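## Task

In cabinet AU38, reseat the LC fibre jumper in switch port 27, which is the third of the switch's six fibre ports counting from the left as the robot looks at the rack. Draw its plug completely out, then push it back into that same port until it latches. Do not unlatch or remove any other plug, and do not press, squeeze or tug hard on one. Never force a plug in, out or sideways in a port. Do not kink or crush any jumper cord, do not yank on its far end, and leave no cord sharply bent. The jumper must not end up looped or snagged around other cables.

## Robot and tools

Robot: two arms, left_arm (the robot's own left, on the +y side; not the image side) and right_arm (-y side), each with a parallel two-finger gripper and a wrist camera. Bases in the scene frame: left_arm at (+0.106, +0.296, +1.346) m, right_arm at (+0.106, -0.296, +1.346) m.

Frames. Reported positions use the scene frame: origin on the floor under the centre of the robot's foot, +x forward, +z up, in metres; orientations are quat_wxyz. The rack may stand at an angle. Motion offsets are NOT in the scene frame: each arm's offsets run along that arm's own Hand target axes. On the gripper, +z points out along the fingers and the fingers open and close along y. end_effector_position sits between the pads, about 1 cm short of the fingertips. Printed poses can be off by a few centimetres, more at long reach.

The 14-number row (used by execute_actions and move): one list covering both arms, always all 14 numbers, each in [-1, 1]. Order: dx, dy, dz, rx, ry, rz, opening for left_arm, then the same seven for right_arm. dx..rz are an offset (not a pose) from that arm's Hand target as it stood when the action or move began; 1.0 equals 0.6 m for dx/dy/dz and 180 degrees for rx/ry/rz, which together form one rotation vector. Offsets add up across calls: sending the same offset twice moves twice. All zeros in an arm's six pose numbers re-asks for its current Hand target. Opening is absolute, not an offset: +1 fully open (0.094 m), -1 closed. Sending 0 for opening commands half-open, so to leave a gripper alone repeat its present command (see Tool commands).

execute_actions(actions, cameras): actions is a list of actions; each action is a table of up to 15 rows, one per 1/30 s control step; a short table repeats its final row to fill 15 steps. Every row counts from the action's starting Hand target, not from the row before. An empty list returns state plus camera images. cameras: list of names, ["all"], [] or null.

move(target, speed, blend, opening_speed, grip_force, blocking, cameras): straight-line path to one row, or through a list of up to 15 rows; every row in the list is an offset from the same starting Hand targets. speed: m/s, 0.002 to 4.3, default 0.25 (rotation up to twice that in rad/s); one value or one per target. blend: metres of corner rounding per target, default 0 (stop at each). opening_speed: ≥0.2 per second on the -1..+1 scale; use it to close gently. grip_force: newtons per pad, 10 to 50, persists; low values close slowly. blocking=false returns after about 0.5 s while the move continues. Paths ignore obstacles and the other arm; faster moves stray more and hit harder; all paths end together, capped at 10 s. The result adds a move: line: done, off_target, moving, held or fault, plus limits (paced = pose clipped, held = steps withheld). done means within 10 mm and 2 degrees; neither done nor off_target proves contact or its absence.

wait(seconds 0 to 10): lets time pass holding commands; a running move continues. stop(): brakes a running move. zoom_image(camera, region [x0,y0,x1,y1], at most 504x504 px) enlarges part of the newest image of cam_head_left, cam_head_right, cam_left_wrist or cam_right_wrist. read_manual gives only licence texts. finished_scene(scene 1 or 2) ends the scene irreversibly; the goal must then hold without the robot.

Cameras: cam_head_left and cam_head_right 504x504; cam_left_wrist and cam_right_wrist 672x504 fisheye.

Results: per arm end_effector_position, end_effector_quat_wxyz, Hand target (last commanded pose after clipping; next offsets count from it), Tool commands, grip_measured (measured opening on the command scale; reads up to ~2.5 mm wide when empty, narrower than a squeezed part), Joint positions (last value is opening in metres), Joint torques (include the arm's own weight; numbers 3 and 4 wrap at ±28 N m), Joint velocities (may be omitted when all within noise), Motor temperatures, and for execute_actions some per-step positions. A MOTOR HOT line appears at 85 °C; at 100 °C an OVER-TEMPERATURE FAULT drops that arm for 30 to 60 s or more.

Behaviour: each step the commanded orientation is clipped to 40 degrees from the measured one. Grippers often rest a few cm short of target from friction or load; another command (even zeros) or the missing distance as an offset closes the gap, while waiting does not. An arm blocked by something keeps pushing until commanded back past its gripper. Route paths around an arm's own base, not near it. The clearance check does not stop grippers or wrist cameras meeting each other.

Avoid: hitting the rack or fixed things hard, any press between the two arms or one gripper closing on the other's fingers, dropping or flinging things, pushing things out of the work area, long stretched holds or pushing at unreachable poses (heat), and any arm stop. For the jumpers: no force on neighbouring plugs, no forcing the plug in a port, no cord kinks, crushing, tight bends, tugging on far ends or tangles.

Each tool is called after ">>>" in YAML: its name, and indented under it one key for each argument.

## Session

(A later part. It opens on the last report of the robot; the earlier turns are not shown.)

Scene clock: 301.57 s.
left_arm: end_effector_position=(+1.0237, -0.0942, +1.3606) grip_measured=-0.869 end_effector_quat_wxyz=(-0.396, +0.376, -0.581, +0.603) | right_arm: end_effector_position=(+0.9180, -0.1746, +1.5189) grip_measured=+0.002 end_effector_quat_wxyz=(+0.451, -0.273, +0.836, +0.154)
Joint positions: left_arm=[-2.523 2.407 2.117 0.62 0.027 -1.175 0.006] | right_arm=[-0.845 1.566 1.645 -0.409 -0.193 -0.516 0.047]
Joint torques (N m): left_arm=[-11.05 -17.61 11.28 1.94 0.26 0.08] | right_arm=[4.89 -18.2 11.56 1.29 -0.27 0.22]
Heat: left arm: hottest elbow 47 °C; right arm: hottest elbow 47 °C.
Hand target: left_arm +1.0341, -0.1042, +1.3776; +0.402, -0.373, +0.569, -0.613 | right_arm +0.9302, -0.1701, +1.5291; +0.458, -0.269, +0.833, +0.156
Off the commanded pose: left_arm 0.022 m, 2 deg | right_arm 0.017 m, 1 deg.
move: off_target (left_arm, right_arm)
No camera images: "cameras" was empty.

>>> move:
  target:
    - [0.0101,-0.0415,-0.0547,0,0,0,-0.95,0,0,0,0,0,0,0]
    - [-0.0085,-0.0058,-0.0145,0,0,0,-0.95,0,0,0,0,0,0,0]
  speed: 0.05
  cameras: ["cam_left_wrist","cam_right_wrist"]

>>> zoom_image:
  camera: "cam_left_wrist"
  region: [280, 190, 390, 290]

>>> zoom_image:
  camera: "cam_right_wrist"
  region: [322, 158, 382, 208]

Scene clock: 313.37 s.
left_arm: end_effector_position=(+1.0115, -0.1006, +1.3720) grip_measured=-0.869 end_effector_quat_wxyz=(-0.393, +0.373, -0.580, +0.608) | right_arm: end_effector_position=(+0.9180, -0.1746, +1.5189) grip_measured=+0.002 end_effector_quat_wxyz=(+0.451, -0.273, +0.836, +0.154)
Joint positions: left_arm=[-2.538 2.372 2.06 0.645 0.027 -1.175 0.006] | right_arm=[-0.845 1.566 1.645 -0.409 -0.193 -0.516 0.047]
Joint torques (N m): left_arm=[-8.82 -17.26 11.23 1.77 0.5 0.1] | right_arm=[4.89 -18.26 11.59 1.36 -0.26 0.23]
Heat: left arm: hottest elbow 48 °C; right arm: hottest elbow 47 °C.
Hand target: left_arm +1.0278, -0.0960, +1.3803; +0.402, -0.373, +0.569, -0.613 | right_arm +0.9302, -0.1701, +1.5291; +0.458, -0.269, +0.833, +0.156
Off the commanded pose: left_arm 0.019 m, 2 deg | right_arm 0.017 m, 1 deg.
move: off_target (left_arm, right_arm)
Images, in order (width x height): cam_left_wrist 672x504, cam_right_wrist 672x504.

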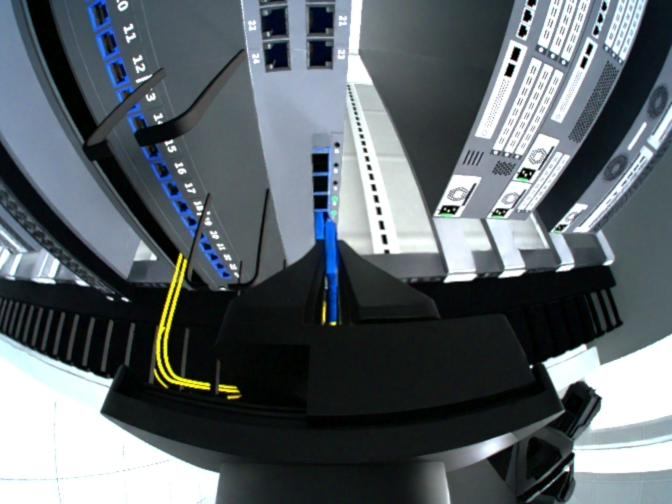

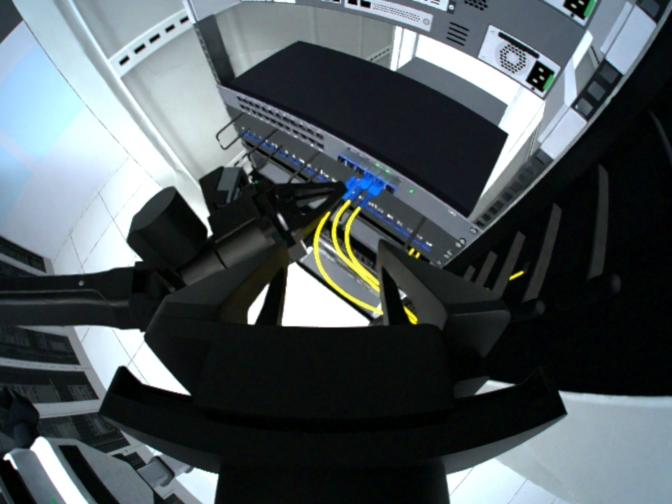

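Scaled by 4.582 from the camera's 672x504 image, which has a finer 960x720 frame.

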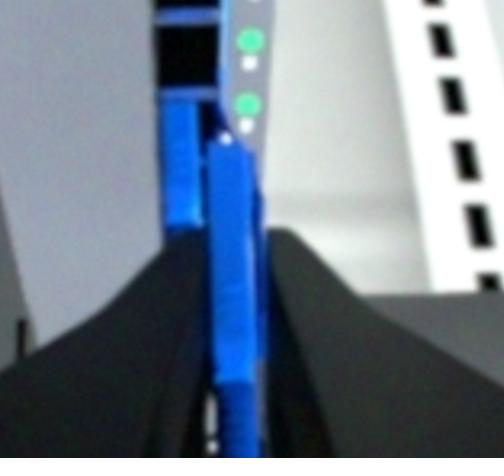

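Scaled by 8.400 from the camera's 672x504 image, which has a finer 960x720 frame.

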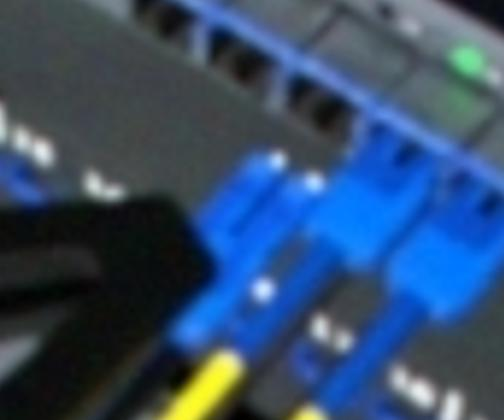

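>>> move:
  target: [-0.0137,0.002,-0.0136,0,0,0,-0.95,0,0,0,0,0,0,0]
  speed: 0.04
  cameras: []

Scene clock: 315.93 s.
left_arm: end_effector_position=(+1.0118, -0.1000, +1.3714) grip_measured=-0.869 end_effector_quat_wxyz=(-0.391, +0.370, -0.581, +0.610) | right_arm: end_effector_position=(+0.9180, -0.1746, +1.5189) grip_measured=+0.002 end_effector_quat_wxyz=(+0.451, -0.273, +0.836, +0.154)
Joint positions: left_arm=[-2.536 2.372 2.06 0.644 0.036 -1.175 0.006] | right_arm=[-0.845 1.566 1.645 -0.409 -0.193 -0.516 0.047]
Joint torques (N m): left_arm=[-8.64 -18.78 8.72 2.51 0.45 0.03] | right_arm=[4.84 -18.2 11.58 1.29 -0.26 0.24]
Heat: left arm: hottest elbow 49 °C; right arm: hottest elbow 47 °C.
Hand target: left_arm +1.0239, -0.0852, +1.3788; +0.402, -0.373, +0.568, -0.614 | right_arm +0.9302, -0.1701, +1.5291; +0.458, -0.269, +0.833, +0.156
Off the commanded pose: left_arm 0.020 m, 2 deg | right_arm 0.017 m, 1 deg.
move: off_target (left_arm, right_arm)
No camera images: "cameras" was empty.

>>> move:
  target: [-0.0092,0.0,-0.004,0,0,0,-0.95,0,0,0,0,0,0,0]
  speed: 0.04
  cameras: []

Scene clock: 318.27 s.
left_arm: end_effector_position=(+1.0120, -0.0993, +1.3711) grip_measured=-0.869 end_effector_quat_wxyz=(-0.391, +0.368, -0.581, +0.612) | right_arm: end_effector_position=(+0.9180, -0.1746, +1.5189) grip_measured=+0.002 end_effector_quat_wxyz=(+0.451, -0.273, +0.836, +0.154)
Joint positions: left_arm=[-2.533 2.372 2.06 0.644 0.044 -1.175 0.006] | right_arm=[-0.845 1.566 1.645 -0.409 -0.193 -0.516 0.047]
Joint torques (N m): left_arm=[-8.53 -19.31 7.76 2.86 0.39 0] | right_arm=[4.84 -18.2 11.59 1.33 -0.26 0.22]
Heat: left arm: hottest elbow 49 °C; right arm: hottest elbow 47 °C.
Hand target: left_arm +1.0239, -0.0790, +1.3786; +0.402, -0.373, +0.568, -0.613 | right_arm +0.9302, -0.1701, +1.5291; +0.458, -0.269, +0.833, +0.156
Off the commanded pose: left_arm 0.025 m, 2 deg | right_arm 0.017 m, 1 deg.
move: off_target (left_arm, right_arm)
No camera images: "cameras" was empty.

>>> move:
  target: [-0.0122,0.0,-0.0053,0,-0.006,0,-0.95,0,0,0,0,0,0,0]
  speed: 0.04
  cameras: []

Scene clock: 321.23 s.
left_arm: end_effector_position=(+1.0175, -0.0869, +1.3679) grip_measured=-0.869 end_effector_quat_wxyz=(-0.399, +0.374, -0.578, +0.606) | right_arm: end_effector_position=(+0.9180, -0.1746, +1.5189) grip_measured=+0.002 end_effector_quat_wxyz=(+0.451, -0.273, +0.836, +0.154)
Joint positions: left_arm=[-2.52 2.372 2.06 0.653 0.035 -1.175 0.006] | right_arm=[-0.845 1.566 1.645 -0.409 -0.193 -0.516 0.047]
Joint torques (N m): left_arm=[-8.23 -20.25 6.82 2.66 0.26 -0.04] | right_arm=[4.89 -18.32 11.58 1.31 -0.26 0.23]
Heat: left arm: hottest elbow 49 °C; right arm: hottest elbow 47 °C.
Hand target: left_arm +1.0240, -0.0710, +1.3783; +0.407, -0.379, +0.565, -0.610 | right_arm +0.9302, -0.1701, +1.5291; +0.458, -0.269, +0.833, +0.156
Off the commanded pose: left_arm 0.020 m, 2 deg | right_arm 0.017 m, 1 deg.
move: off_target (left_arm, right_arm)
No camera images: "cameras" was empty.

>>> move:
  target: [0.0456,0.0,0.0195,0,0.006,0,-0.95,0,0,0,0,0,0,0]
  speed: 0.04
  cameras: []

Scene clock: 330.13 s.
left_arm: end_effector_position=(+1.0172, -0.0866, +1.3640) grip_measured=-0.869 end_effector_quat_wxyz=(-0.399, +0.377, -0.579, +0.603) | right_arm: end_effector_position=(+0.9180, -0.1746, +1.5189) grip_measured=+0.002 end_effector_quat_wxyz=(+0.451, -0.273, +0.836, +0.154)
Joint positions: left_arm=[-2.52 2.376 2.06 0.653 0.025 -1.175 0.006] | right_arm=[-0.845 1.566 1.645 -0.409 -0.193 -0.516 0.047]
Joint torques (N m): left_arm=[-10.87 -17.55 11.11 1.55 0.22 0.11] | right_arm=[4.84 -18.14 11.58 1.35 -0.27 0.24]
Heat: left arm: hottest elbow 48 °C; right arm: hottest elbow 47 °C.
Hand target: left_arm +1.0243, -0.1008, +1.3792; +0.402, -0.373, +0.568, -0.613 | right_arm +0.9302, -0.1701, +1.5291; +0.458, -0.269, +0.833, +0.156
Off the commanded pose: left_arm 0.022 m, 2 deg | right_arm 0.017 m, 1 deg.
move: off_target (left_arm, right_arm)
No camera images: "cameras" was empty.

>>> move:
  target: [0.0107,-0.005,0.0046,0,0,0,-0.95,0,0,0,0,0,0,0]
  speed: 0.03
  cameras: []

Scene clock: 332.60 s.
left_arm: end_effector_position=(+1.0150, -0.0940, +1.3650) grip_measured=-0.869 end_effector_quat_wxyz=(-0.397, +0.378, -0.580, +0.603) | right_arm: end_effector_position=(+0.9180, -0.1746, +1.5189) grip_measured=+0.002 end_effector_quat_wxyz=(+0.451, -0.273, +0.836, +0.154)
Joint positions: left_arm=[-2.53 2.379 2.065 0.646 0.017 -1.175 0.006] | right_arm=[-0.845 1.566 1.645 -0.409 -0.193 -0.516 0.047]
Joint torques (N m): left_arm=[-11.05 -16.97 11.48 1.72 0.28 0.1] | right_arm=[4.78 -18.14 11.58 1.33 -0.26 0.23]
Heat: left arm: hottest elbow 48 °C; right arm: hottest elbow 47 °C.
Hand target: left_arm +1.0239, -0.1078, +1.3823; +0.402, -0.373, +0.568, -0.613 | right_arm +0.9302, -0.1701, +1.5291; +0.458, -0.269, +0.833, +0.156
Off the commanded pose: left_arm 0.024 m, 2 deg | right_arm 0.017 m, 1 deg.
move: off_target (left_arm, right_arm)
No camera images: "cameras" was empty.

>>> wait:
  seconds: 0.1
  cameras: ["cam_left_wrist","cam_right_wrist"]

>>> zoom_image:
  camera: "cam_left_wrist"
  region: [280, 190, 390, 290]

>>> zoom_image:
  camera: "cam_right_wrist"
  region: [322, 158, 382, 208]

Scene clock: 335.17 s.
left_arm: end_effector_position=(+1.0150, -0.0940, +1.3649) grip_measured=-0.869 end_effector_quat_wxyz=(-0.397, +0.378, -0.580, +0.603) | right_arm: end_effector_position=(+0.9180, -0.1746, +1.5189) grip_measured=+0.002 end_effector_quat_wxyz=(+0.451, -0.273, +0.836, +0.154)
Joint positions: left_arm=[-2.53 2.379 2.065 0.646 0.017 -1.175 0.006] | right_arm=[-0.845 1.566 1.645 -0.409 -0.193 -0.516 0.047]
Joint torques (N m): left_arm=[-11.52 -17.32 11.45 1.73 0.24 0.11] | right_arm=[5.01 -18.14 11.58 1.31 -0.27 0.23]
Heat: left arm: hottest elbow 49 °C; right arm: hottest elbow 47 °C.
Hand target: left_arm +1.0239, -0.1078, +1.3822; +0.402, -0.373, +0.569, -0.613 | right_arm +0.9302, -0.1701, +1.5291; +0.458, -0.269, +0.833, +0.156
Tool commands: left_gripper/opening=-0.95 right_gripper/opening=+0.0
Off the commanded pose: left_arm 0.024 m, 2 deg | right_arm 0.017 m, 1 deg.
wait: 0.10 s; at rest from the start
Images, in order (width x height): cam_left_wrist 672x504, cam_right_wrist 672x504.

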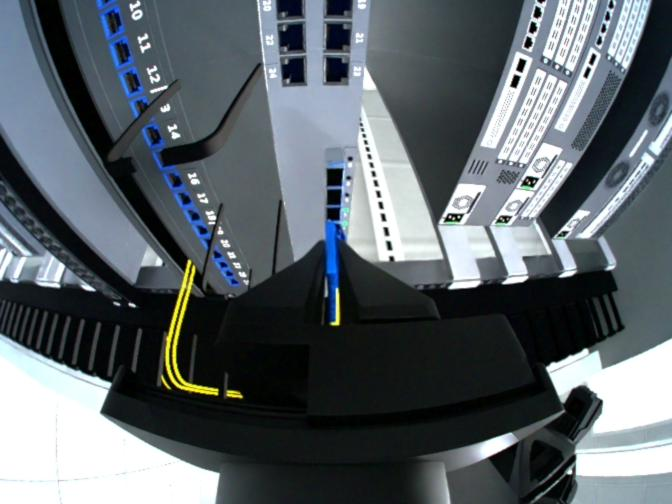

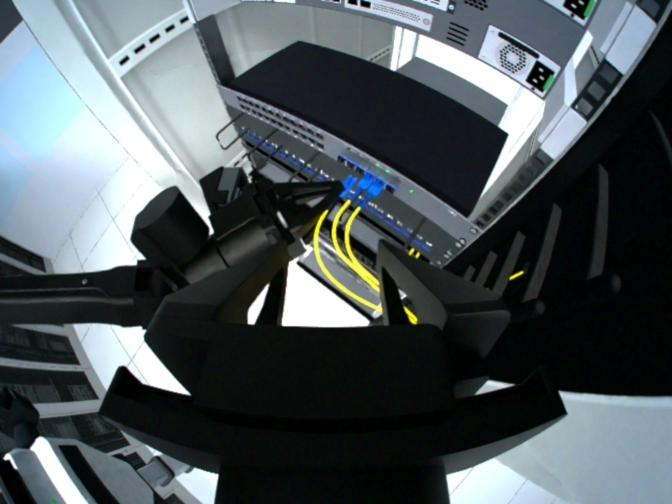

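Scaled by 4.582 from the camera's 672x504 image, which has a finer 960x720 frame.

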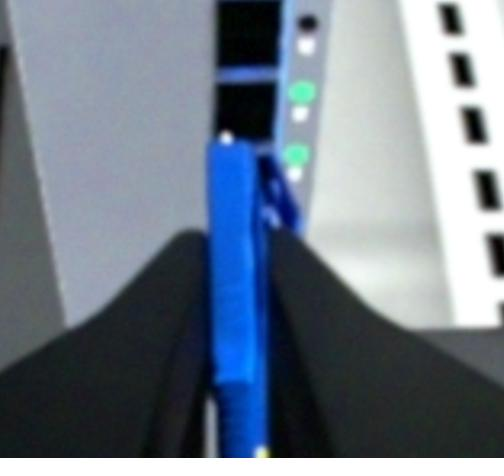

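Scaled by 8.400 from the camera's 672x504 image, which has a finer 960x720 frame.

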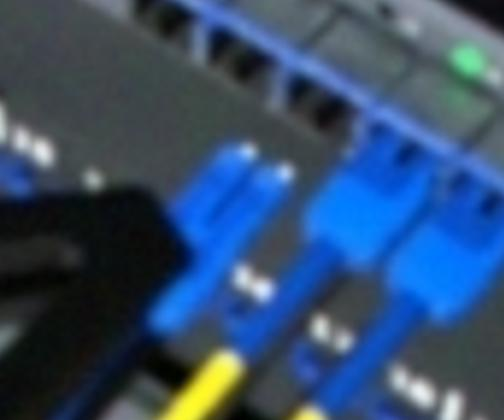

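>>> move:
  target: [-0.0428,-0.003,-0.0186,0,-0.004,0,-0.95,0,0,0,0,0,0,0]
  speed: 0.04
  cameras: []

Scene clock: 344.20 s.
left_arm: end_effector_position=(+1.0144, -0.0953, +1.3654) grip_measured=-0.869 end_effector_quat_wxyz=(-0.395, +0.375, -0.581, +0.605) | right_arm: end_effector_position=(+0.9180, -0.1746, +1.5189) grip_measured=+0.002 end_effector_quat_wxyz=(+0.451, -0.273, +0.836, +0.154)
Joint positions: left_arm=[-2.53 2.379 2.065 0.646 0.025 -1.175 0.006] | right_arm=[-0.845 1.566 1.645 -0.409 -0.193 -0.516 0.047]
Joint torques (N m): left_arm=[-8.64 -20.48 7.56 2.4 0.42 0.06] | right_arm=[4.78 -18.14 11.58 1.35 -0.26 0.23]
Heat: left arm: hottest elbow 50 °C; right arm: hottest elbow 47 °C.
Hand target: left_arm +1.0238, -0.0798, +1.3831; +0.405, -0.377, +0.566, -0.611 | right_arm +0.9302, -0.1701, +1.5291; +0.458, -0.269, +0.833, +0.156
Off the commanded pose: left_arm 0.025 m, 2 deg | right_arm 0.017 m, 1 deg.
move: off_target (left_arm, right_arm)
No camera images: "cameras" was empty.

>>> move:
  target: [-0.004,-0.0043,0.0092,0,0,0,-0.95,0,0,0,0,0,0,0]
  speed: 0.03
  cameras: []

Scene clock: 347.20 s.
left_arm: end_effector_position=(+1.0143, -0.0955, +1.3655) grip_measured=-0.869 end_effector_quat_wxyz=(-0.395, +0.375, -0.581, +0.605) | right_arm: end_effector_position=(+0.9180, -0.1746, +1.5189) grip_measured=+0.002 end_effector_quat_wxyz=(+0.451, -0.273, +0.836, +0.154)
Joint positions: left_arm=[-2.53 2.379 2.065 0.646 0.027 -1.175 0.006] | right_arm=[-0.845 1.566 1.645 -0.409 -0.193 -0.516 0.047]
Joint torques (N m): left_arm=[-9 -19.43 8.79 1.81 0.45 0.08] | right_arm=[4.78 -18.08 11.55 1.32 -0.26 0.24]
Heat: left arm: hottest elbow 50 °C; right arm: hottest elbow 47 °C.
Hand target: left_arm +1.0296, -0.0796, +1.3861; +0.405, -0.377, +0.566, -0.611 | right_arm +0.9302, -0.1701, +1.5291; +0.458, -0.269, +0.833, +0.156
Off the commanded pose: left_arm 0.030 m, 2 deg | right_arm 0.017 m, 1 deg.
move: off_target (left_arm, right_arm)
No camera images: "cameras" was empty.

>>> move:
  target: [-0.008,-0.0053,0.0185,0,0,0,-0.95,0,0,0,0,0,0,0]
  speed: 0.03
  cameras: []

Scene clock: 349.53 s.
left_arm: end_effector_position=(+1.0136, -0.0974, +1.3604) grip_measured=-0.869 end_effector_quat_wxyz=(-0.388, +0.375, -0.589, +0.602) | right_arm: end_effector_position=(+0.9180, -0.1746, +1.5189) grip_measured=+0.002 end_effector_quat_wxyz=(+0.451, -0.273, +0.836, +0.154)
Joint positions: left_arm=[-2.529 2.379 2.065 0.623 0.031 -1.175 0.006] | right_arm=[-0.845 1.566 1.645 -0.409 -0.193 -0.516 0.047]
Joint torques (N m): left_arm=[-8.47 -19.19 11.4 1.42 0.5 0.05] | right_arm=[4.84 -18.08 11.62 1.33 -0.27 0.23]
Heat: left arm: hottest elbow 50 °C; right arm: hottest elbow 47 °C.
Hand target: left_arm +1.0415, -0.0794, +1.3902; +0.405, -0.377, +0.566, -0.611 | right_arm +0.9302, -0.1701, +1.5291; +0.458, -0.269, +0.833, +0.156
Off the commanded pose: left_arm 0.045 m, 3 deg | right_arm 0.017 m, 1 deg.
move: off_target (left_arm, right_arm)
No camera images: "cameras" was empty.

>>> move:
  target: [-0.0027,-0.0053,0.0062,0.002,0,0,-0.95,0,0,0,0,0,0,0]
  speed: 0.03
  cameras: []

Scene clock: 352.80 s.
left_arm: end_effector_position=(+1.0202, -0.0954, +1.3709) grip_measured=-0.869 end_effector_quat_wxyz=(-0.391, +0.373, -0.584, +0.605) | right_arm: end_effector_position=(+0.9180, -0.1746, +1.5189) grip_measured=+0.002 end_effector_quat_wxyz=(+0.451, -0.273, +0.836, +0.154)
Joint positions: left_arm=[-2.528 2.379 2.09 0.613 0.034 -1.175 0.006] | right_arm=[-0.845 1.566 1.645 -0.409 -0.193 -0.516 0.047]
Joint torques (N m): left_arm=[-9.23 -19.08 11.51 1.59 0.47 0.02] | right_arm=[4.72 -18.14 11.6 1.31 -0.27 0.23]
Heat: left arm: hottest elbow 50 °C; right arm: hottest elbow 48 °C.
Hand target: left_arm +1.0453, -0.0793, +1.3937; +0.406, -0.376, +0.564, -0.613 | right_arm +0.9302, -0.1701, +1.5291; +0.458, -0.269, +0.833, +0.156
Off the commanded pose: left_arm 0.038 m, 3 deg | right_arm 0.017 m, 1 deg.
move: off_target (left_arm, right_arm)
No camera images: "cameras" was empty.

>>> move:
  target: [0.0,0.02,0.0017,0,0,0,-0.95,0,0,0,0,0,0,0]
  speed: 0.03
  cameras: ["cam_left_wrist","cam_right_wrist"]

>>> zoom_image:
  camera: "cam_left_wrist"
  region: [280, 190, 390, 290]

>>> zoom_image:
  camera: "cam_right_wrist"
  region: [322, 158, 382, 208]

Scene clock: 357.27 s.
left_arm: end_effector_position=(+1.0285, -0.0907, +1.3745) grip_measured=-0.869 end_effector_quat_wxyz=(-0.398, +0.372, -0.578, +0.608) | right_arm: end_effector_position=(+0.9180, -0.1746, +1.5189) grip_measured=+0.002 end_effector_quat_wxyz=(+0.451, -0.273, +0.836, +0.154)
Joint positions: left_arm=[-2.521 2.393 2.125 0.61 0.039 -1.175 0.006] | right_arm=[-0.845 1.566 1.645 -0.409 -0.193 -0.516 0.047]
Joint torques (N m): left_arm=[-8.94 -17.9 11.67 1.77 0.47 -0.01] | right_arm=[4.84 -18.2 11.59 1.31 -0.26 0.23]
Heat: left arm: hottest elbow 50 °C; right arm: hottest elbow 48 °C.
Hand target: left_arm +1.0472, -0.0801, +1.3818; +0.406, -0.376, +0.564, -0.613 | right_arm +0.9302, -0.1701, +1.5291; +0.458, -0.269, +0.833, +0.156
Off the commanded pose: left_arm 0.023 m, 2 deg | right_arm 0.017 m, 1 deg.
move: off_target (left_arm, right_arm)
Images, in order (width x height): cam_left_wrist 672x504, cam_right_wrist 672x504.

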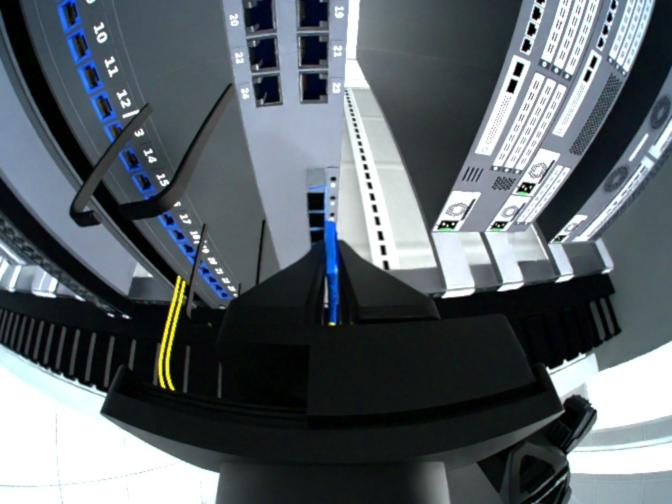

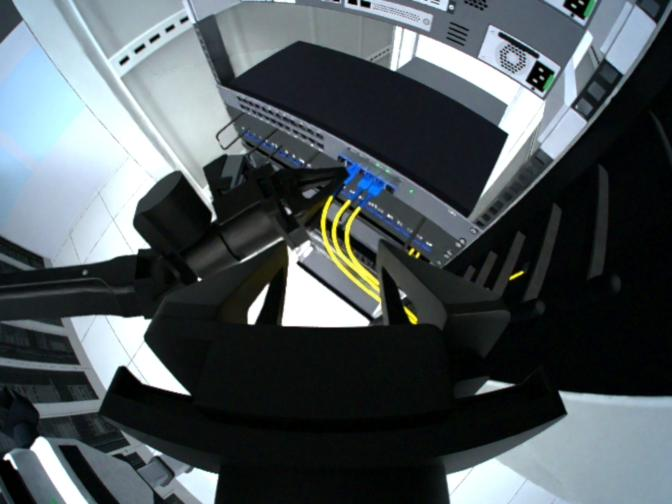

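Scaled by 4.582 from the camera's 672x504 image, which has a finer 960x720 frame.

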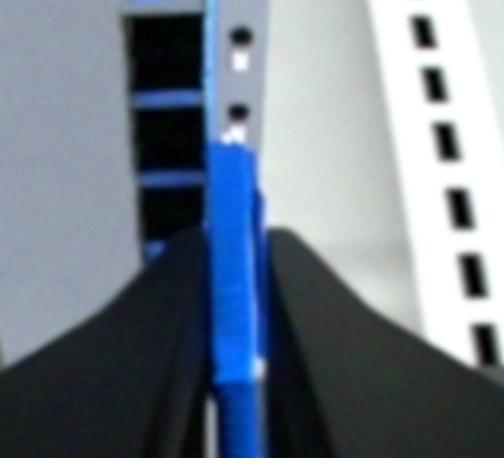

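Scaled by 8.400 from the camera's 672x504 image, which has a finer 960x720 frame.

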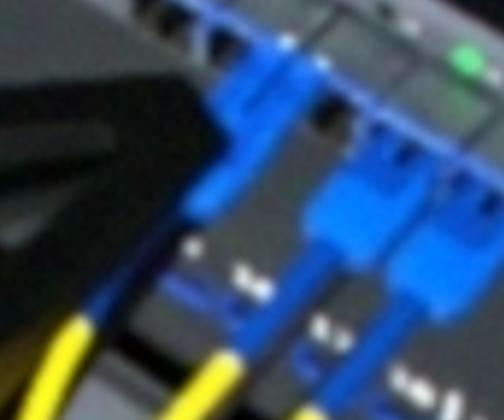

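>>> move:
  target:
    - [0.0241,-0.0265,-0.0552,0,0,0,-0.95,0,0,0,0,0,0,0]
    - [0.0535,-0.0256,-0.1065,-0.0065,0,0,-0.95,0,0,0,0,0,0,0]
    - [0.047,0.0063,-0.0937,-0.0065,0,0,-0.95,0,0,0,0,0,0,0]
  speed: 0.06
  cameras: ["cam_left_wrist","cam_right_wrist"]

Scene clock: 374.27 s.
left_arm: end_effector_position=(+0.9765, -0.0838, +1.3668) grip_measured=-0.869 end_effector_quat_wxyz=(-0.394, +0.382, -0.583, +0.599) | right_arm: end_effector_position=(+0.9180, -0.1746, +1.5189) grip_measured=+0.002 end_effector_quat_wxyz=(+0.451, -0.273, +0.836, +0.154)
Joint positions: left_arm=[-2.54 2.279 1.852 0.747 0.001 -1.175 0.006] | right_arm=[-0.845 1.566 1.645 -0.409 -0.193 -0.516 0.047]
Joint torques (N m): left_arm=[-9.11 -17.08 9.44 2.59 0.43 0.1] | right_arm=[5.01 -18.2 11.6 1.31 -0.26 0.22]
Heat: left arm: hottest elbow 49 °C; right arm: hottest elbow 48 °C.
Hand target: left_arm +0.9848, -0.0845, +1.3734; +0.402, -0.380, +0.570, -0.607 | right_arm +0.9302, -0.1701, +1.5291; +0.458, -0.269, +0.833, +0.156
Off the commanded pose: left_arm 0.011 m, 2 deg | right_arm 0.017 m, 1 deg.
move: off_target (left_arm, right_arm)
Images, in order (width x height): cam_left_wrist 672x504, cam_right_wrist 672x504.

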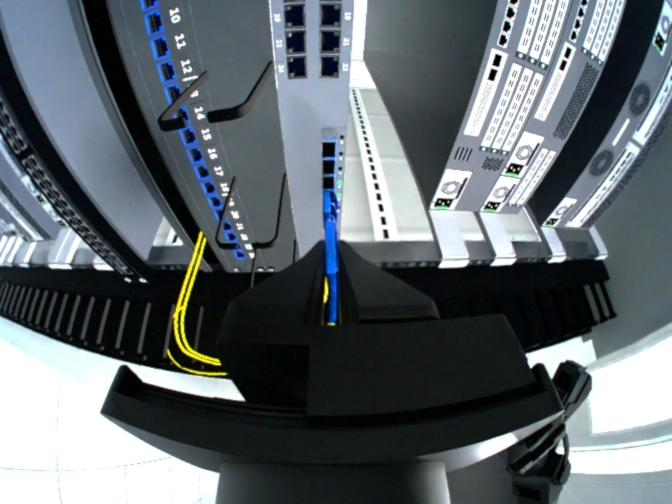

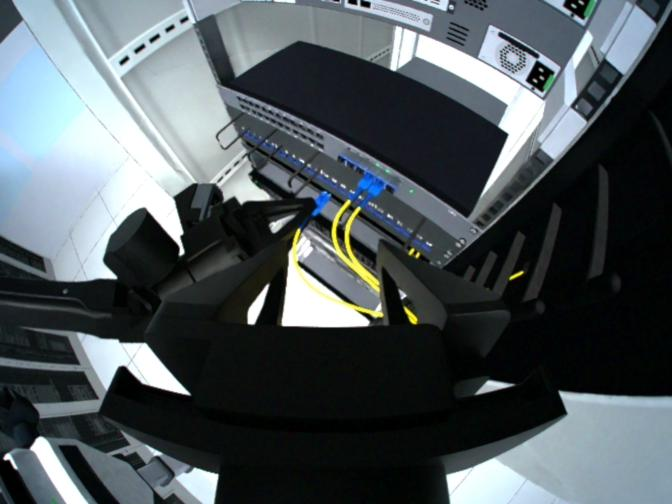

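>>> move:
  target: [-0.029,0.0041,0.069,0,0,0,-0.95,0,0,0,0,0,0,0]
  speed: 0.05
  cameras: ["cam_left_wrist","cam_right_wrist"]

>>> zoom_image:
  camera: "cam_left_wrist"
  region: [280, 190, 390, 290]

>>> zoom_image:
  camera: "cam_right_wrist"
  region: [322, 158, 382, 208]

Scene clock: 379.43 s.
left_arm: end_effector_position=(+1.0106, -0.0937, +1.3654) grip_measured=-0.869 end_effector_quat_wxyz=(-0.393, +0.377, -0.584, +0.602) | right_arm: end_effector_position=(+0.9180, -0.1746, +1.5189) grip_measured=+0.002 end_effector_quat_wxyz=(+0.451, -0.273, +0.836, +0.154)
Joint positions: left_arm=[-2.531 2.364 2.039 0.647 0.022 -1.176 0.006] | right_arm=[-0.845 1.566 1.645 -0.409 -0.193 -0.516 0.047]
Joint torques (N m): left_arm=[-8.29 -18.02 11.58 1.59 0.49 0.08] | right_arm=[4.95 -18.14 11.58 1.31 -0.26 0.23]
Heat: left arm: hottest elbow 50 °C; right arm: hottest elbow 48 °C.
Hand target: left_arm +1.0298, -0.0846, +1.3735; +0.402, -0.380, +0.570, -0.607 | right_arm +0.9302, -0.1701, +1.5291; +0.458, -0.269, +0.833, +0.156
Off the commanded pose: left_arm 0.023 m, 2 deg | right_arm 0.017 m, 1 deg.
move: off_target (left_arm, right_arm)
Images, in order (width x height): cam_left_wrist 672x504, cam_right_wrist 672x504.

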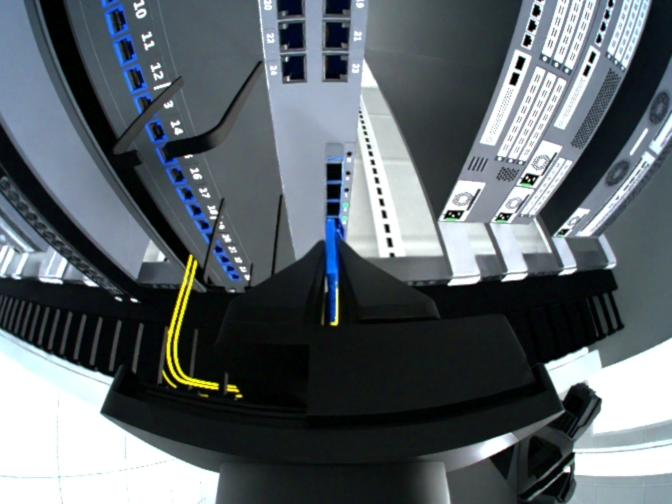

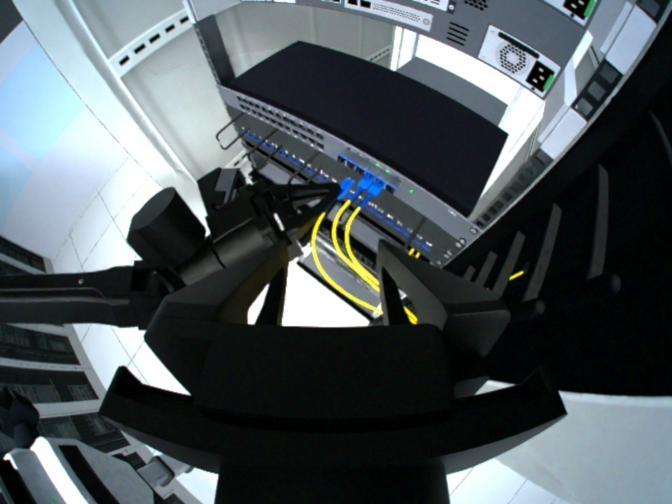

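Scaled by 4.582 from the camera's 672x504 image, which has a finer 960x720 frame.

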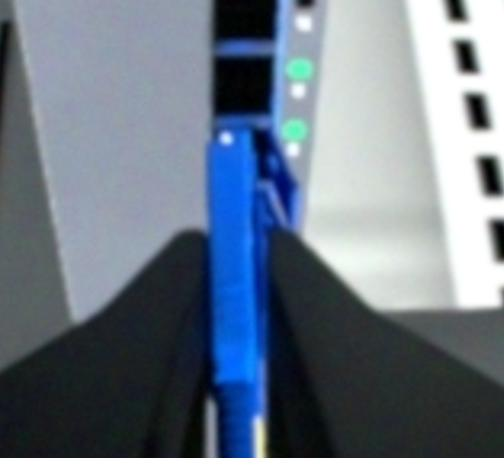

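Scaled by 8.400 from the camera's 672x504 image, which has a finer 960x720 frame.

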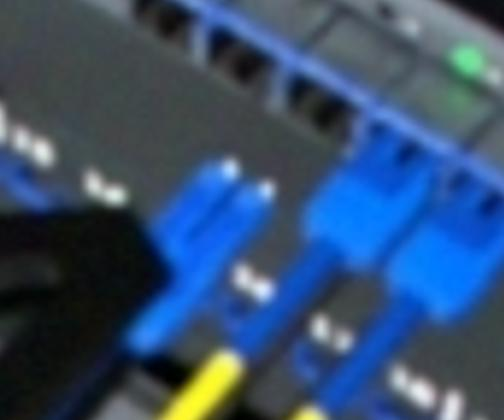

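>>> move:
  target: [-0.004,-0.0022,0.0147,0,0,0,-0.95,0,0,0,0,0,0,0]
  speed: 0.05
  cameras: ["cam_left_wrist","cam_right_wrist"]

>>> zoom_image:
  camera: "cam_left_wrist"
  region: [280, 190, 390, 290]

>>> zoom_image:
  camera: "cam_right_wrist"
  region: [322, 158, 382, 208]

Scene clock: 400.17 s.
left_arm: end_effector_position=(+1.0192, -0.0966, +1.3681) grip_measured=-0.869 end_effector_quat_wxyz=(-0.392, +0.377, -0.584, +0.603) | right_arm: end_effector_position=(+0.9180, -0.1746, +1.5189) grip_measured=+0.002 end_effector_quat_wxyz=(+0.451, -0.273, +0.836, +0.154)
Joint positions: left_arm=[-2.531 2.384 2.09 0.616 0.023 -1.176 0.006] | right_arm=[-0.845 1.566 1.645 -0.409 -0.193 -0.516 0.047]
Joint torques (N m): left_arm=[-8.47 -18.02 11.52 1.51 0.51 0.04] | right_arm=[4.72 -18.2 11.59 1.31 -0.26 0.23]
Heat: left arm: hottest elbow 48 °C; right arm: hottest elbow 48 °C.
Hand target: left_arm +1.0388, -0.0857, +1.3757; +0.402, -0.380, +0.570, -0.607 | right_arm +0.9302, -0.1701, +1.5291; +0.458, -0.269, +0.833, +0.156
Off the commanded pose: left_arm 0.024 m, 2 deg | right_arm 0.017 m, 1 deg.
move: off_target (left_arm, right_arm)
Images, in order (width x height): cam_left_wrist 672x504, cam_right_wrist 672x504.

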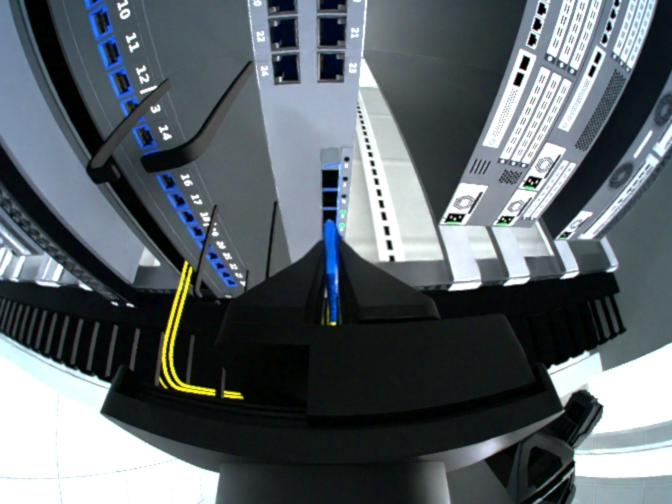

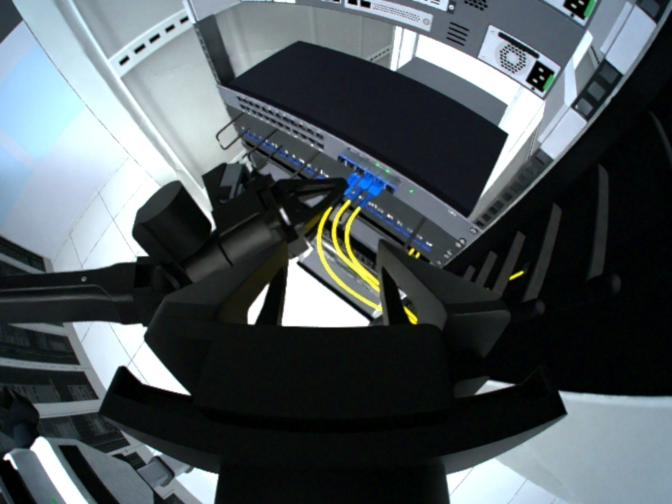

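Scaled by 4.582 from the camera's 672x504 image, which has a finer 960x720 frame.

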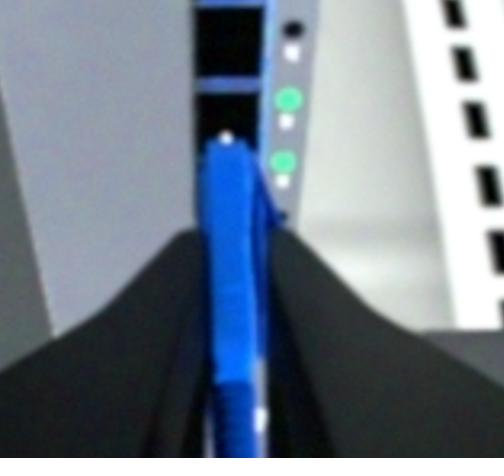

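Scaled by 8.400 from the camera's 672x504 image, which has a finer 960x720 frame.

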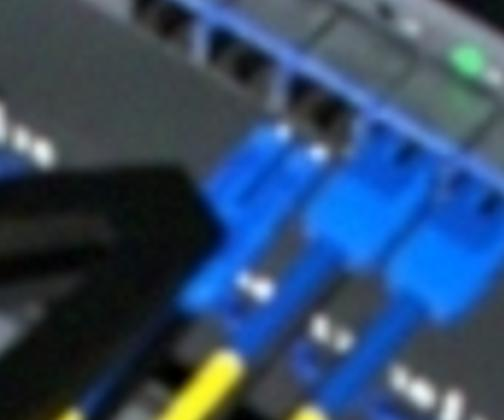

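>>> move:
  target: [-0.0053,0.0006,0.005,0,0,0,-0.95,0,0,0,0,0,0,0]
  speed: 0.03
  cameras: ["cam_left_wrist","cam_right_wrist"]

>>> zoom_image:
  camera: "cam_left_wrist"
  region: [280, 190, 390, 290]

>>> zoom_image:
  camera: "cam_right_wrist"
  region: [322, 158, 382, 208]

Scene clock: 406.93 s.
left_arm: end_effector_position=(+1.0239, -0.0942, +1.3693) grip_measured=-0.869 end_effector_quat_wxyz=(-0.394, +0.376, -0.583, +0.603) | right_arm: end_effector_position=(+0.9180, -0.1746, +1.5189) grip_measured=+0.002 end_effector_quat_wxyz=(+0.451, -0.273, +0.836, +0.154)
Joint positions: left_arm=[-2.526 2.389 2.109 0.606 0.027 -1.176 0.006] | right_arm=[-0.845 1.566 1.645 -0.409 -0.193 -0.516 0.047]
Joint torques (N m): left_arm=[-9 -18.26 11.49 1.76 0.45 0.02] | right_arm=[4.72 -18.2 11.59 1.32 -0.27 0.23]
Heat: left arm: hottest elbow 48 °C; right arm: hottest elbow 48 °C.
Hand target: left_arm +1.0429, -0.0838, +1.3753; +0.402, -0.380, +0.570, -0.607 | right_arm +0.9302, -0.1701, +1.5291; +0.458, -0.269, +0.833, +0.156
Off the commanded pose: left_arm 0.022 m, 2 deg | right_arm 0.017 m, 1 deg.
move: off_target (left_arm, right_arm)
Images, in order (width x height): cam_left_wrist 672x504, cam_right_wrist 672x504.

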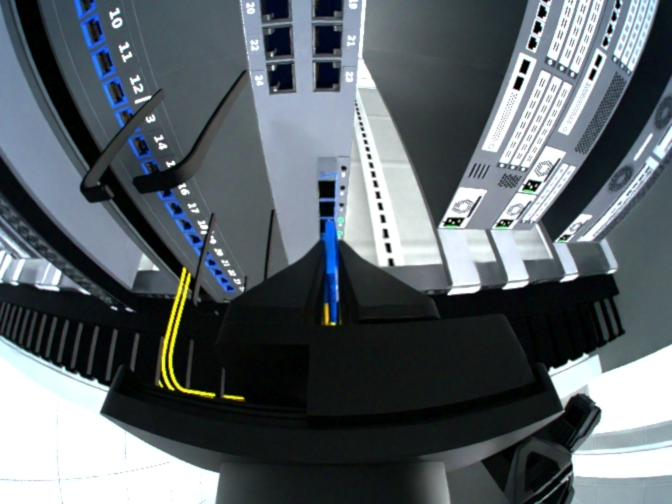

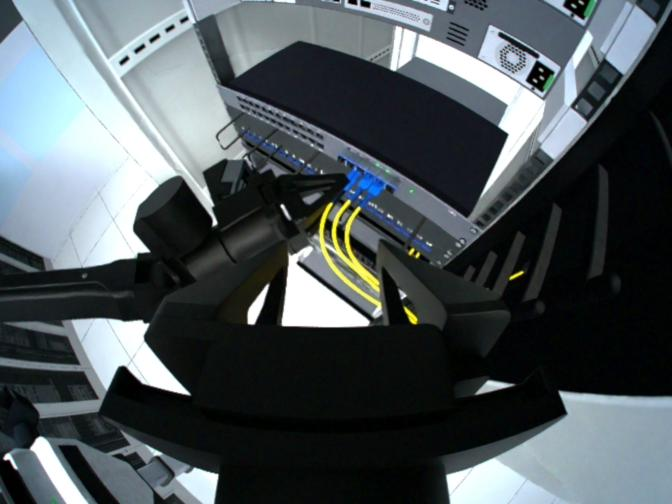

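Scaled by 4.582 from the camera's 672x504 image, which has a finer 960x720 frame.

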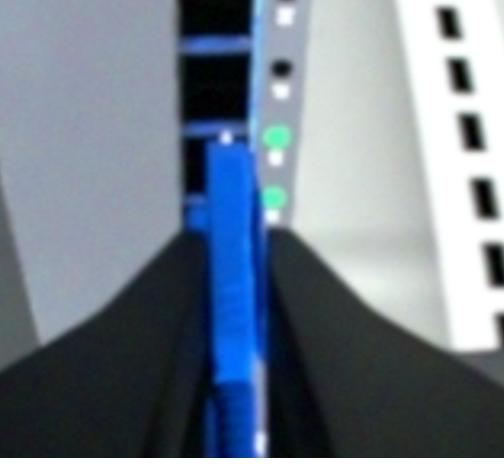

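Scaled by 8.400 from the camera's 672x504 image, which has a finer 960x720 frame.

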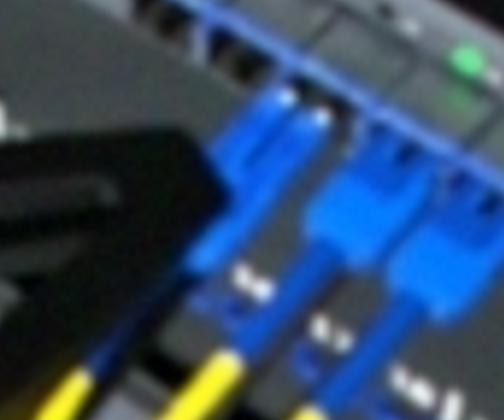

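>>> move:
  target: [0.0026,0.0113,-0.0068,0,0,0,-0.95,0,0,0,0,0,0,0]
  speed: 0.03
  cameras: []

Scene clock: 412.73 s.
left_arm: end_effector_position=(+1.0222, -0.0961, +1.3622) grip_measured=-0.869 end_effector_quat_wxyz=(-0.391, +0.376, -0.586, +0.602) | right_arm: end_effector_position=(+0.9180, -0.1746, +1.5189) grip_measured=+0.002 end_effector_quat_wxyz=(+0.451, -0.273, +0.836, +0.154)
Joint positions: left_arm=[-2.526 2.397 2.109 0.606 0.028 -1.176 0.006] | right_arm=[-0.845 1.566 1.645 -0.409 -0.193 -0.516 0.047]
Joint torques (N m): left_arm=[-8.29 -17.61 10.62 2.37 0.48 0] | right_arm=[4.89 -18.2 11.59 1.32 -0.26 0.22]
Heat: left arm: hottest elbow 49 °C; right arm: hottest elbow 48 °C.
Hand target: left_arm +1.0389, -0.0839, +1.3682; +0.402, -0.380, +0.570, -0.607 | right_arm +0.9302, -0.1701, +1.5291; +0.458, -0.269, +0.833, +0.156
Off the commanded pose: left_arm 0.022 m, 2 deg | right_arm 0.017 m, 1 deg.
move: off_target (left_arm, right_arm)
No camera images: "cameras" was empty.

>>> move:
  target:
    - [0.0129,-0.0018,-0.0307,0,0,0,-0.95,0,0,0,0,0,0,0]
    - [0.0422,-0.0453,-0.0952,0,0,0,-0.95,0,0,0,0,0,0,0]
    - [0.0358,-0.0137,-0.0818,0,0,0,-0.95,0,0,0,0,0,0,0]
    - [-0.0007,-0.0086,0.005,0,0,0,-0.95,0,0,0,0,0,0,0]
  speed: [0.05,0.06,0.06,0.04]
  cameras: ["cam_left_wrist","cam_right_wrist"]

>>> zoom_image:
  camera: "cam_left_wrist"
  region: [280, 190, 390, 290]

>>> zoom_image:
  camera: "cam_right_wrist"
  region: [322, 158, 382, 208]

Scene clock: 427.20 s.
left_arm: end_effector_position=(+1.0225, -0.0943, +1.3664) grip_measured=-0.869 end_effector_quat_wxyz=(-0.393, +0.377, -0.584, +0.603) | right_arm: end_effector_position=(+0.9180, -0.1746, +1.5189) grip_measured=+0.002 end_effector_quat_wxyz=(+0.451, -0.273, +0.836, +0.154)
Joint positions: left_arm=[-2.526 2.39 2.103 0.61 0.027 -1.176 0.006] | right_arm=[-0.845 1.566 1.645 -0.409 -0.193 -0.516 0.047]
Joint torques (N m): left_arm=[-9.64 -18.26 11.54 1.43 0.49 0.02] | right_arm=[4.84 -18.2 11.56 1.33 -0.26 0.23]
Heat: left arm: hottest elbow 49 °C; right arm: hottest elbow 48 °C.
Hand target: left_arm +1.0415, -0.0846, +1.3738; +0.403, -0.380, +0.570, -0.607 | right_arm +0.9302, -0.1701, +1.5291; +0.458, -0.269, +0.833, +0.156
Off the commanded pose: left_arm 0.023 m, 2 deg | right_arm 0.017 m, 1 deg.
move: off_target (left_arm, right_arm)
Images, in order (width x height): cam_left_wrist 672x504, cam_right_wrist 672x504.

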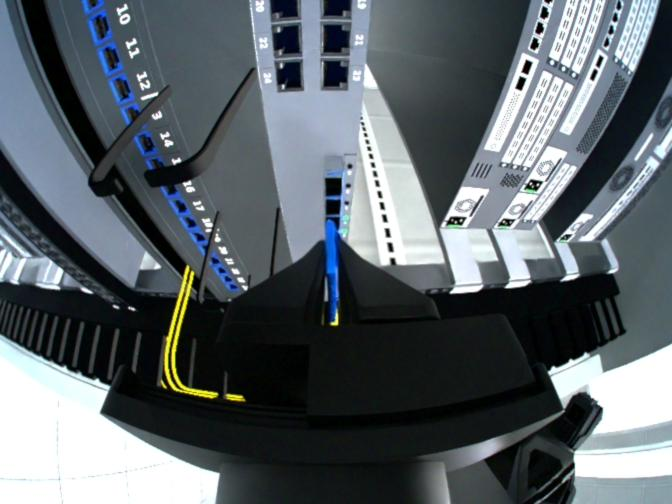

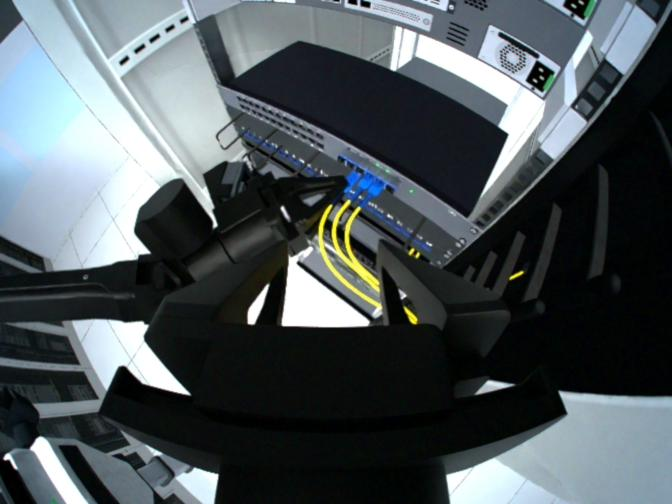

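Scaled by 4.582 from the camera's 672x504 image, which has a finer 960x720 frame.

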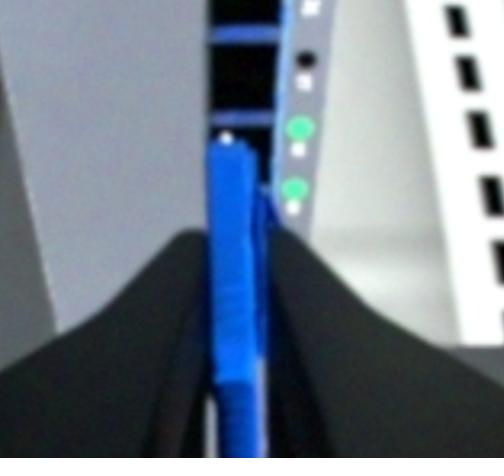

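Scaled by 8.400 from the camera's 672x504 image, which has a finer 960x720 frame.

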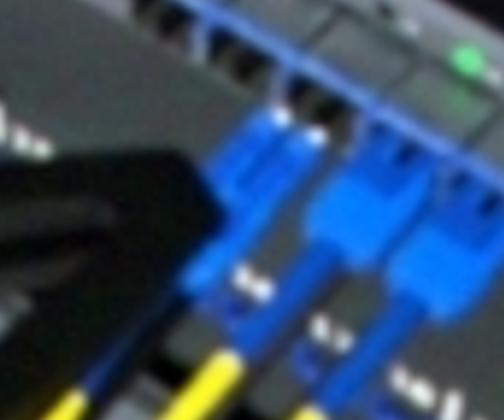

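>>> move:
  target: [-0.0023,0.0006,0.0063,0,0,0,-0.95,0,0,0,0,0,0,0]
  speed: 0.03
  cameras: ["cam_left_wrist","cam_right_wrist"]

>>> zoom_image:
  camera: "cam_left_wrist"
  region: [280, 190, 390, 290]

>>> zoom_image:
  camera: "cam_right_wrist"
  region: [322, 158, 382, 208]

Scene clock: 432.57 s.
left_arm: end_effector_position=(+1.0259, -0.0959, +1.3668) grip_measured=-0.869 end_effector_quat_wxyz=(-0.393, +0.376, -0.584, +0.603) | right_arm: end_effector_position=(+0.9180, -0.1746, +1.5189) grip_measured=+0.002 end_effector_quat_wxyz=(+0.451, -0.273, +0.836, +0.154)
Joint positions: left_arm=[-2.526 2.401 2.127 0.597 0.028 -1.176 0.006] | right_arm=[-0.845 1.566 1.645 -0.409 -0.193 -0.516 0.047]
Joint torques (N m): left_arm=[-8.82 -17.73 11.6 1.77 0.49 0.04] | right_arm=[4.84 -18.08 11.58 1.31 -0.27 0.23]
Heat: left arm: hottest elbow 50 °C; right arm: hottest elbow 48 °C.
Hand target: left_arm +1.0455, -0.0848, +1.3734; +0.402, -0.380, +0.570, -0.607 | right_arm +0.9302, -0.1701, +1.5291; +0.458, -0.269, +0.833, +0.156
Off the commanded pose: left_arm 0.024 m, 2 deg | right_arm 0.017 m, 1 deg.
move: off_target (left_arm, right_arm)
Images, in order (width x height): cam_left_wrist 672x504, cam_right_wrist 672x504.

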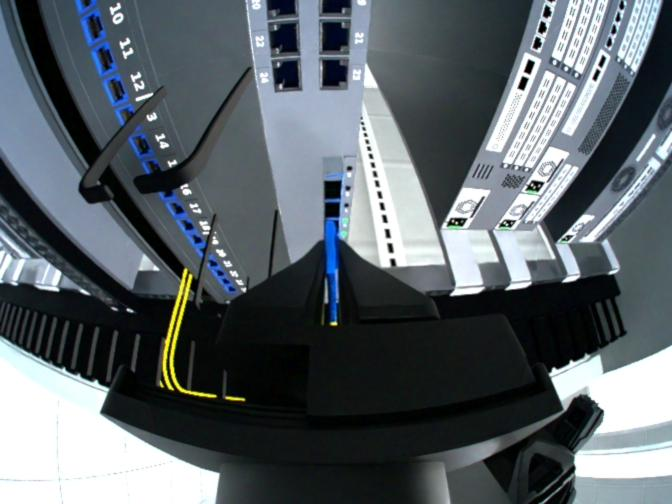

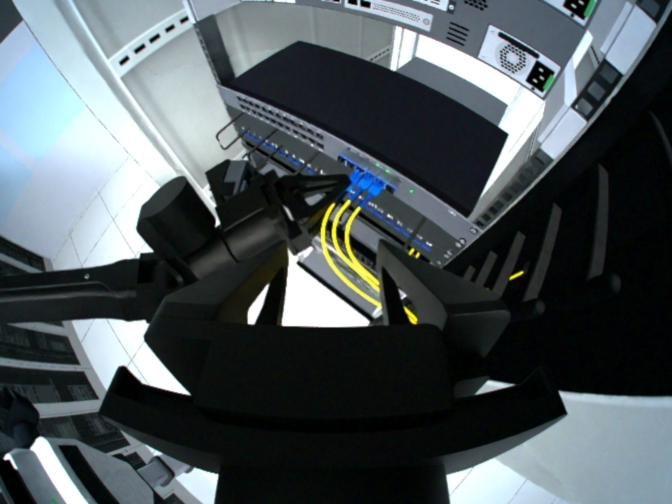

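Scaled by 4.582 from the camera's 672x504 image, which has a finer 960x720 frame.

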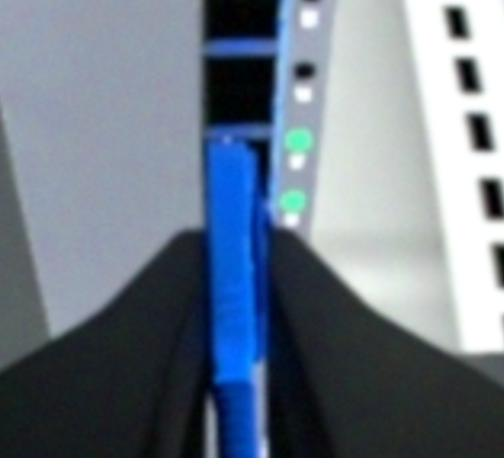

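Scaled by 8.400 from the camera's 672x504 image, which has a finer 960x720 frame.

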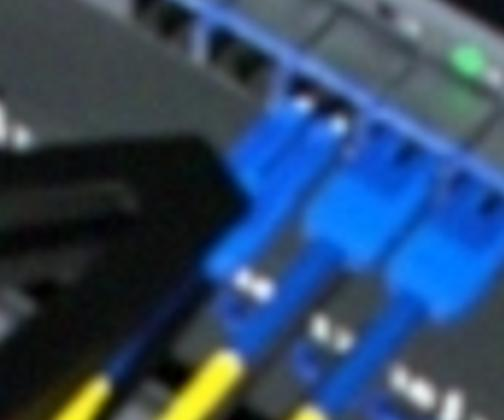

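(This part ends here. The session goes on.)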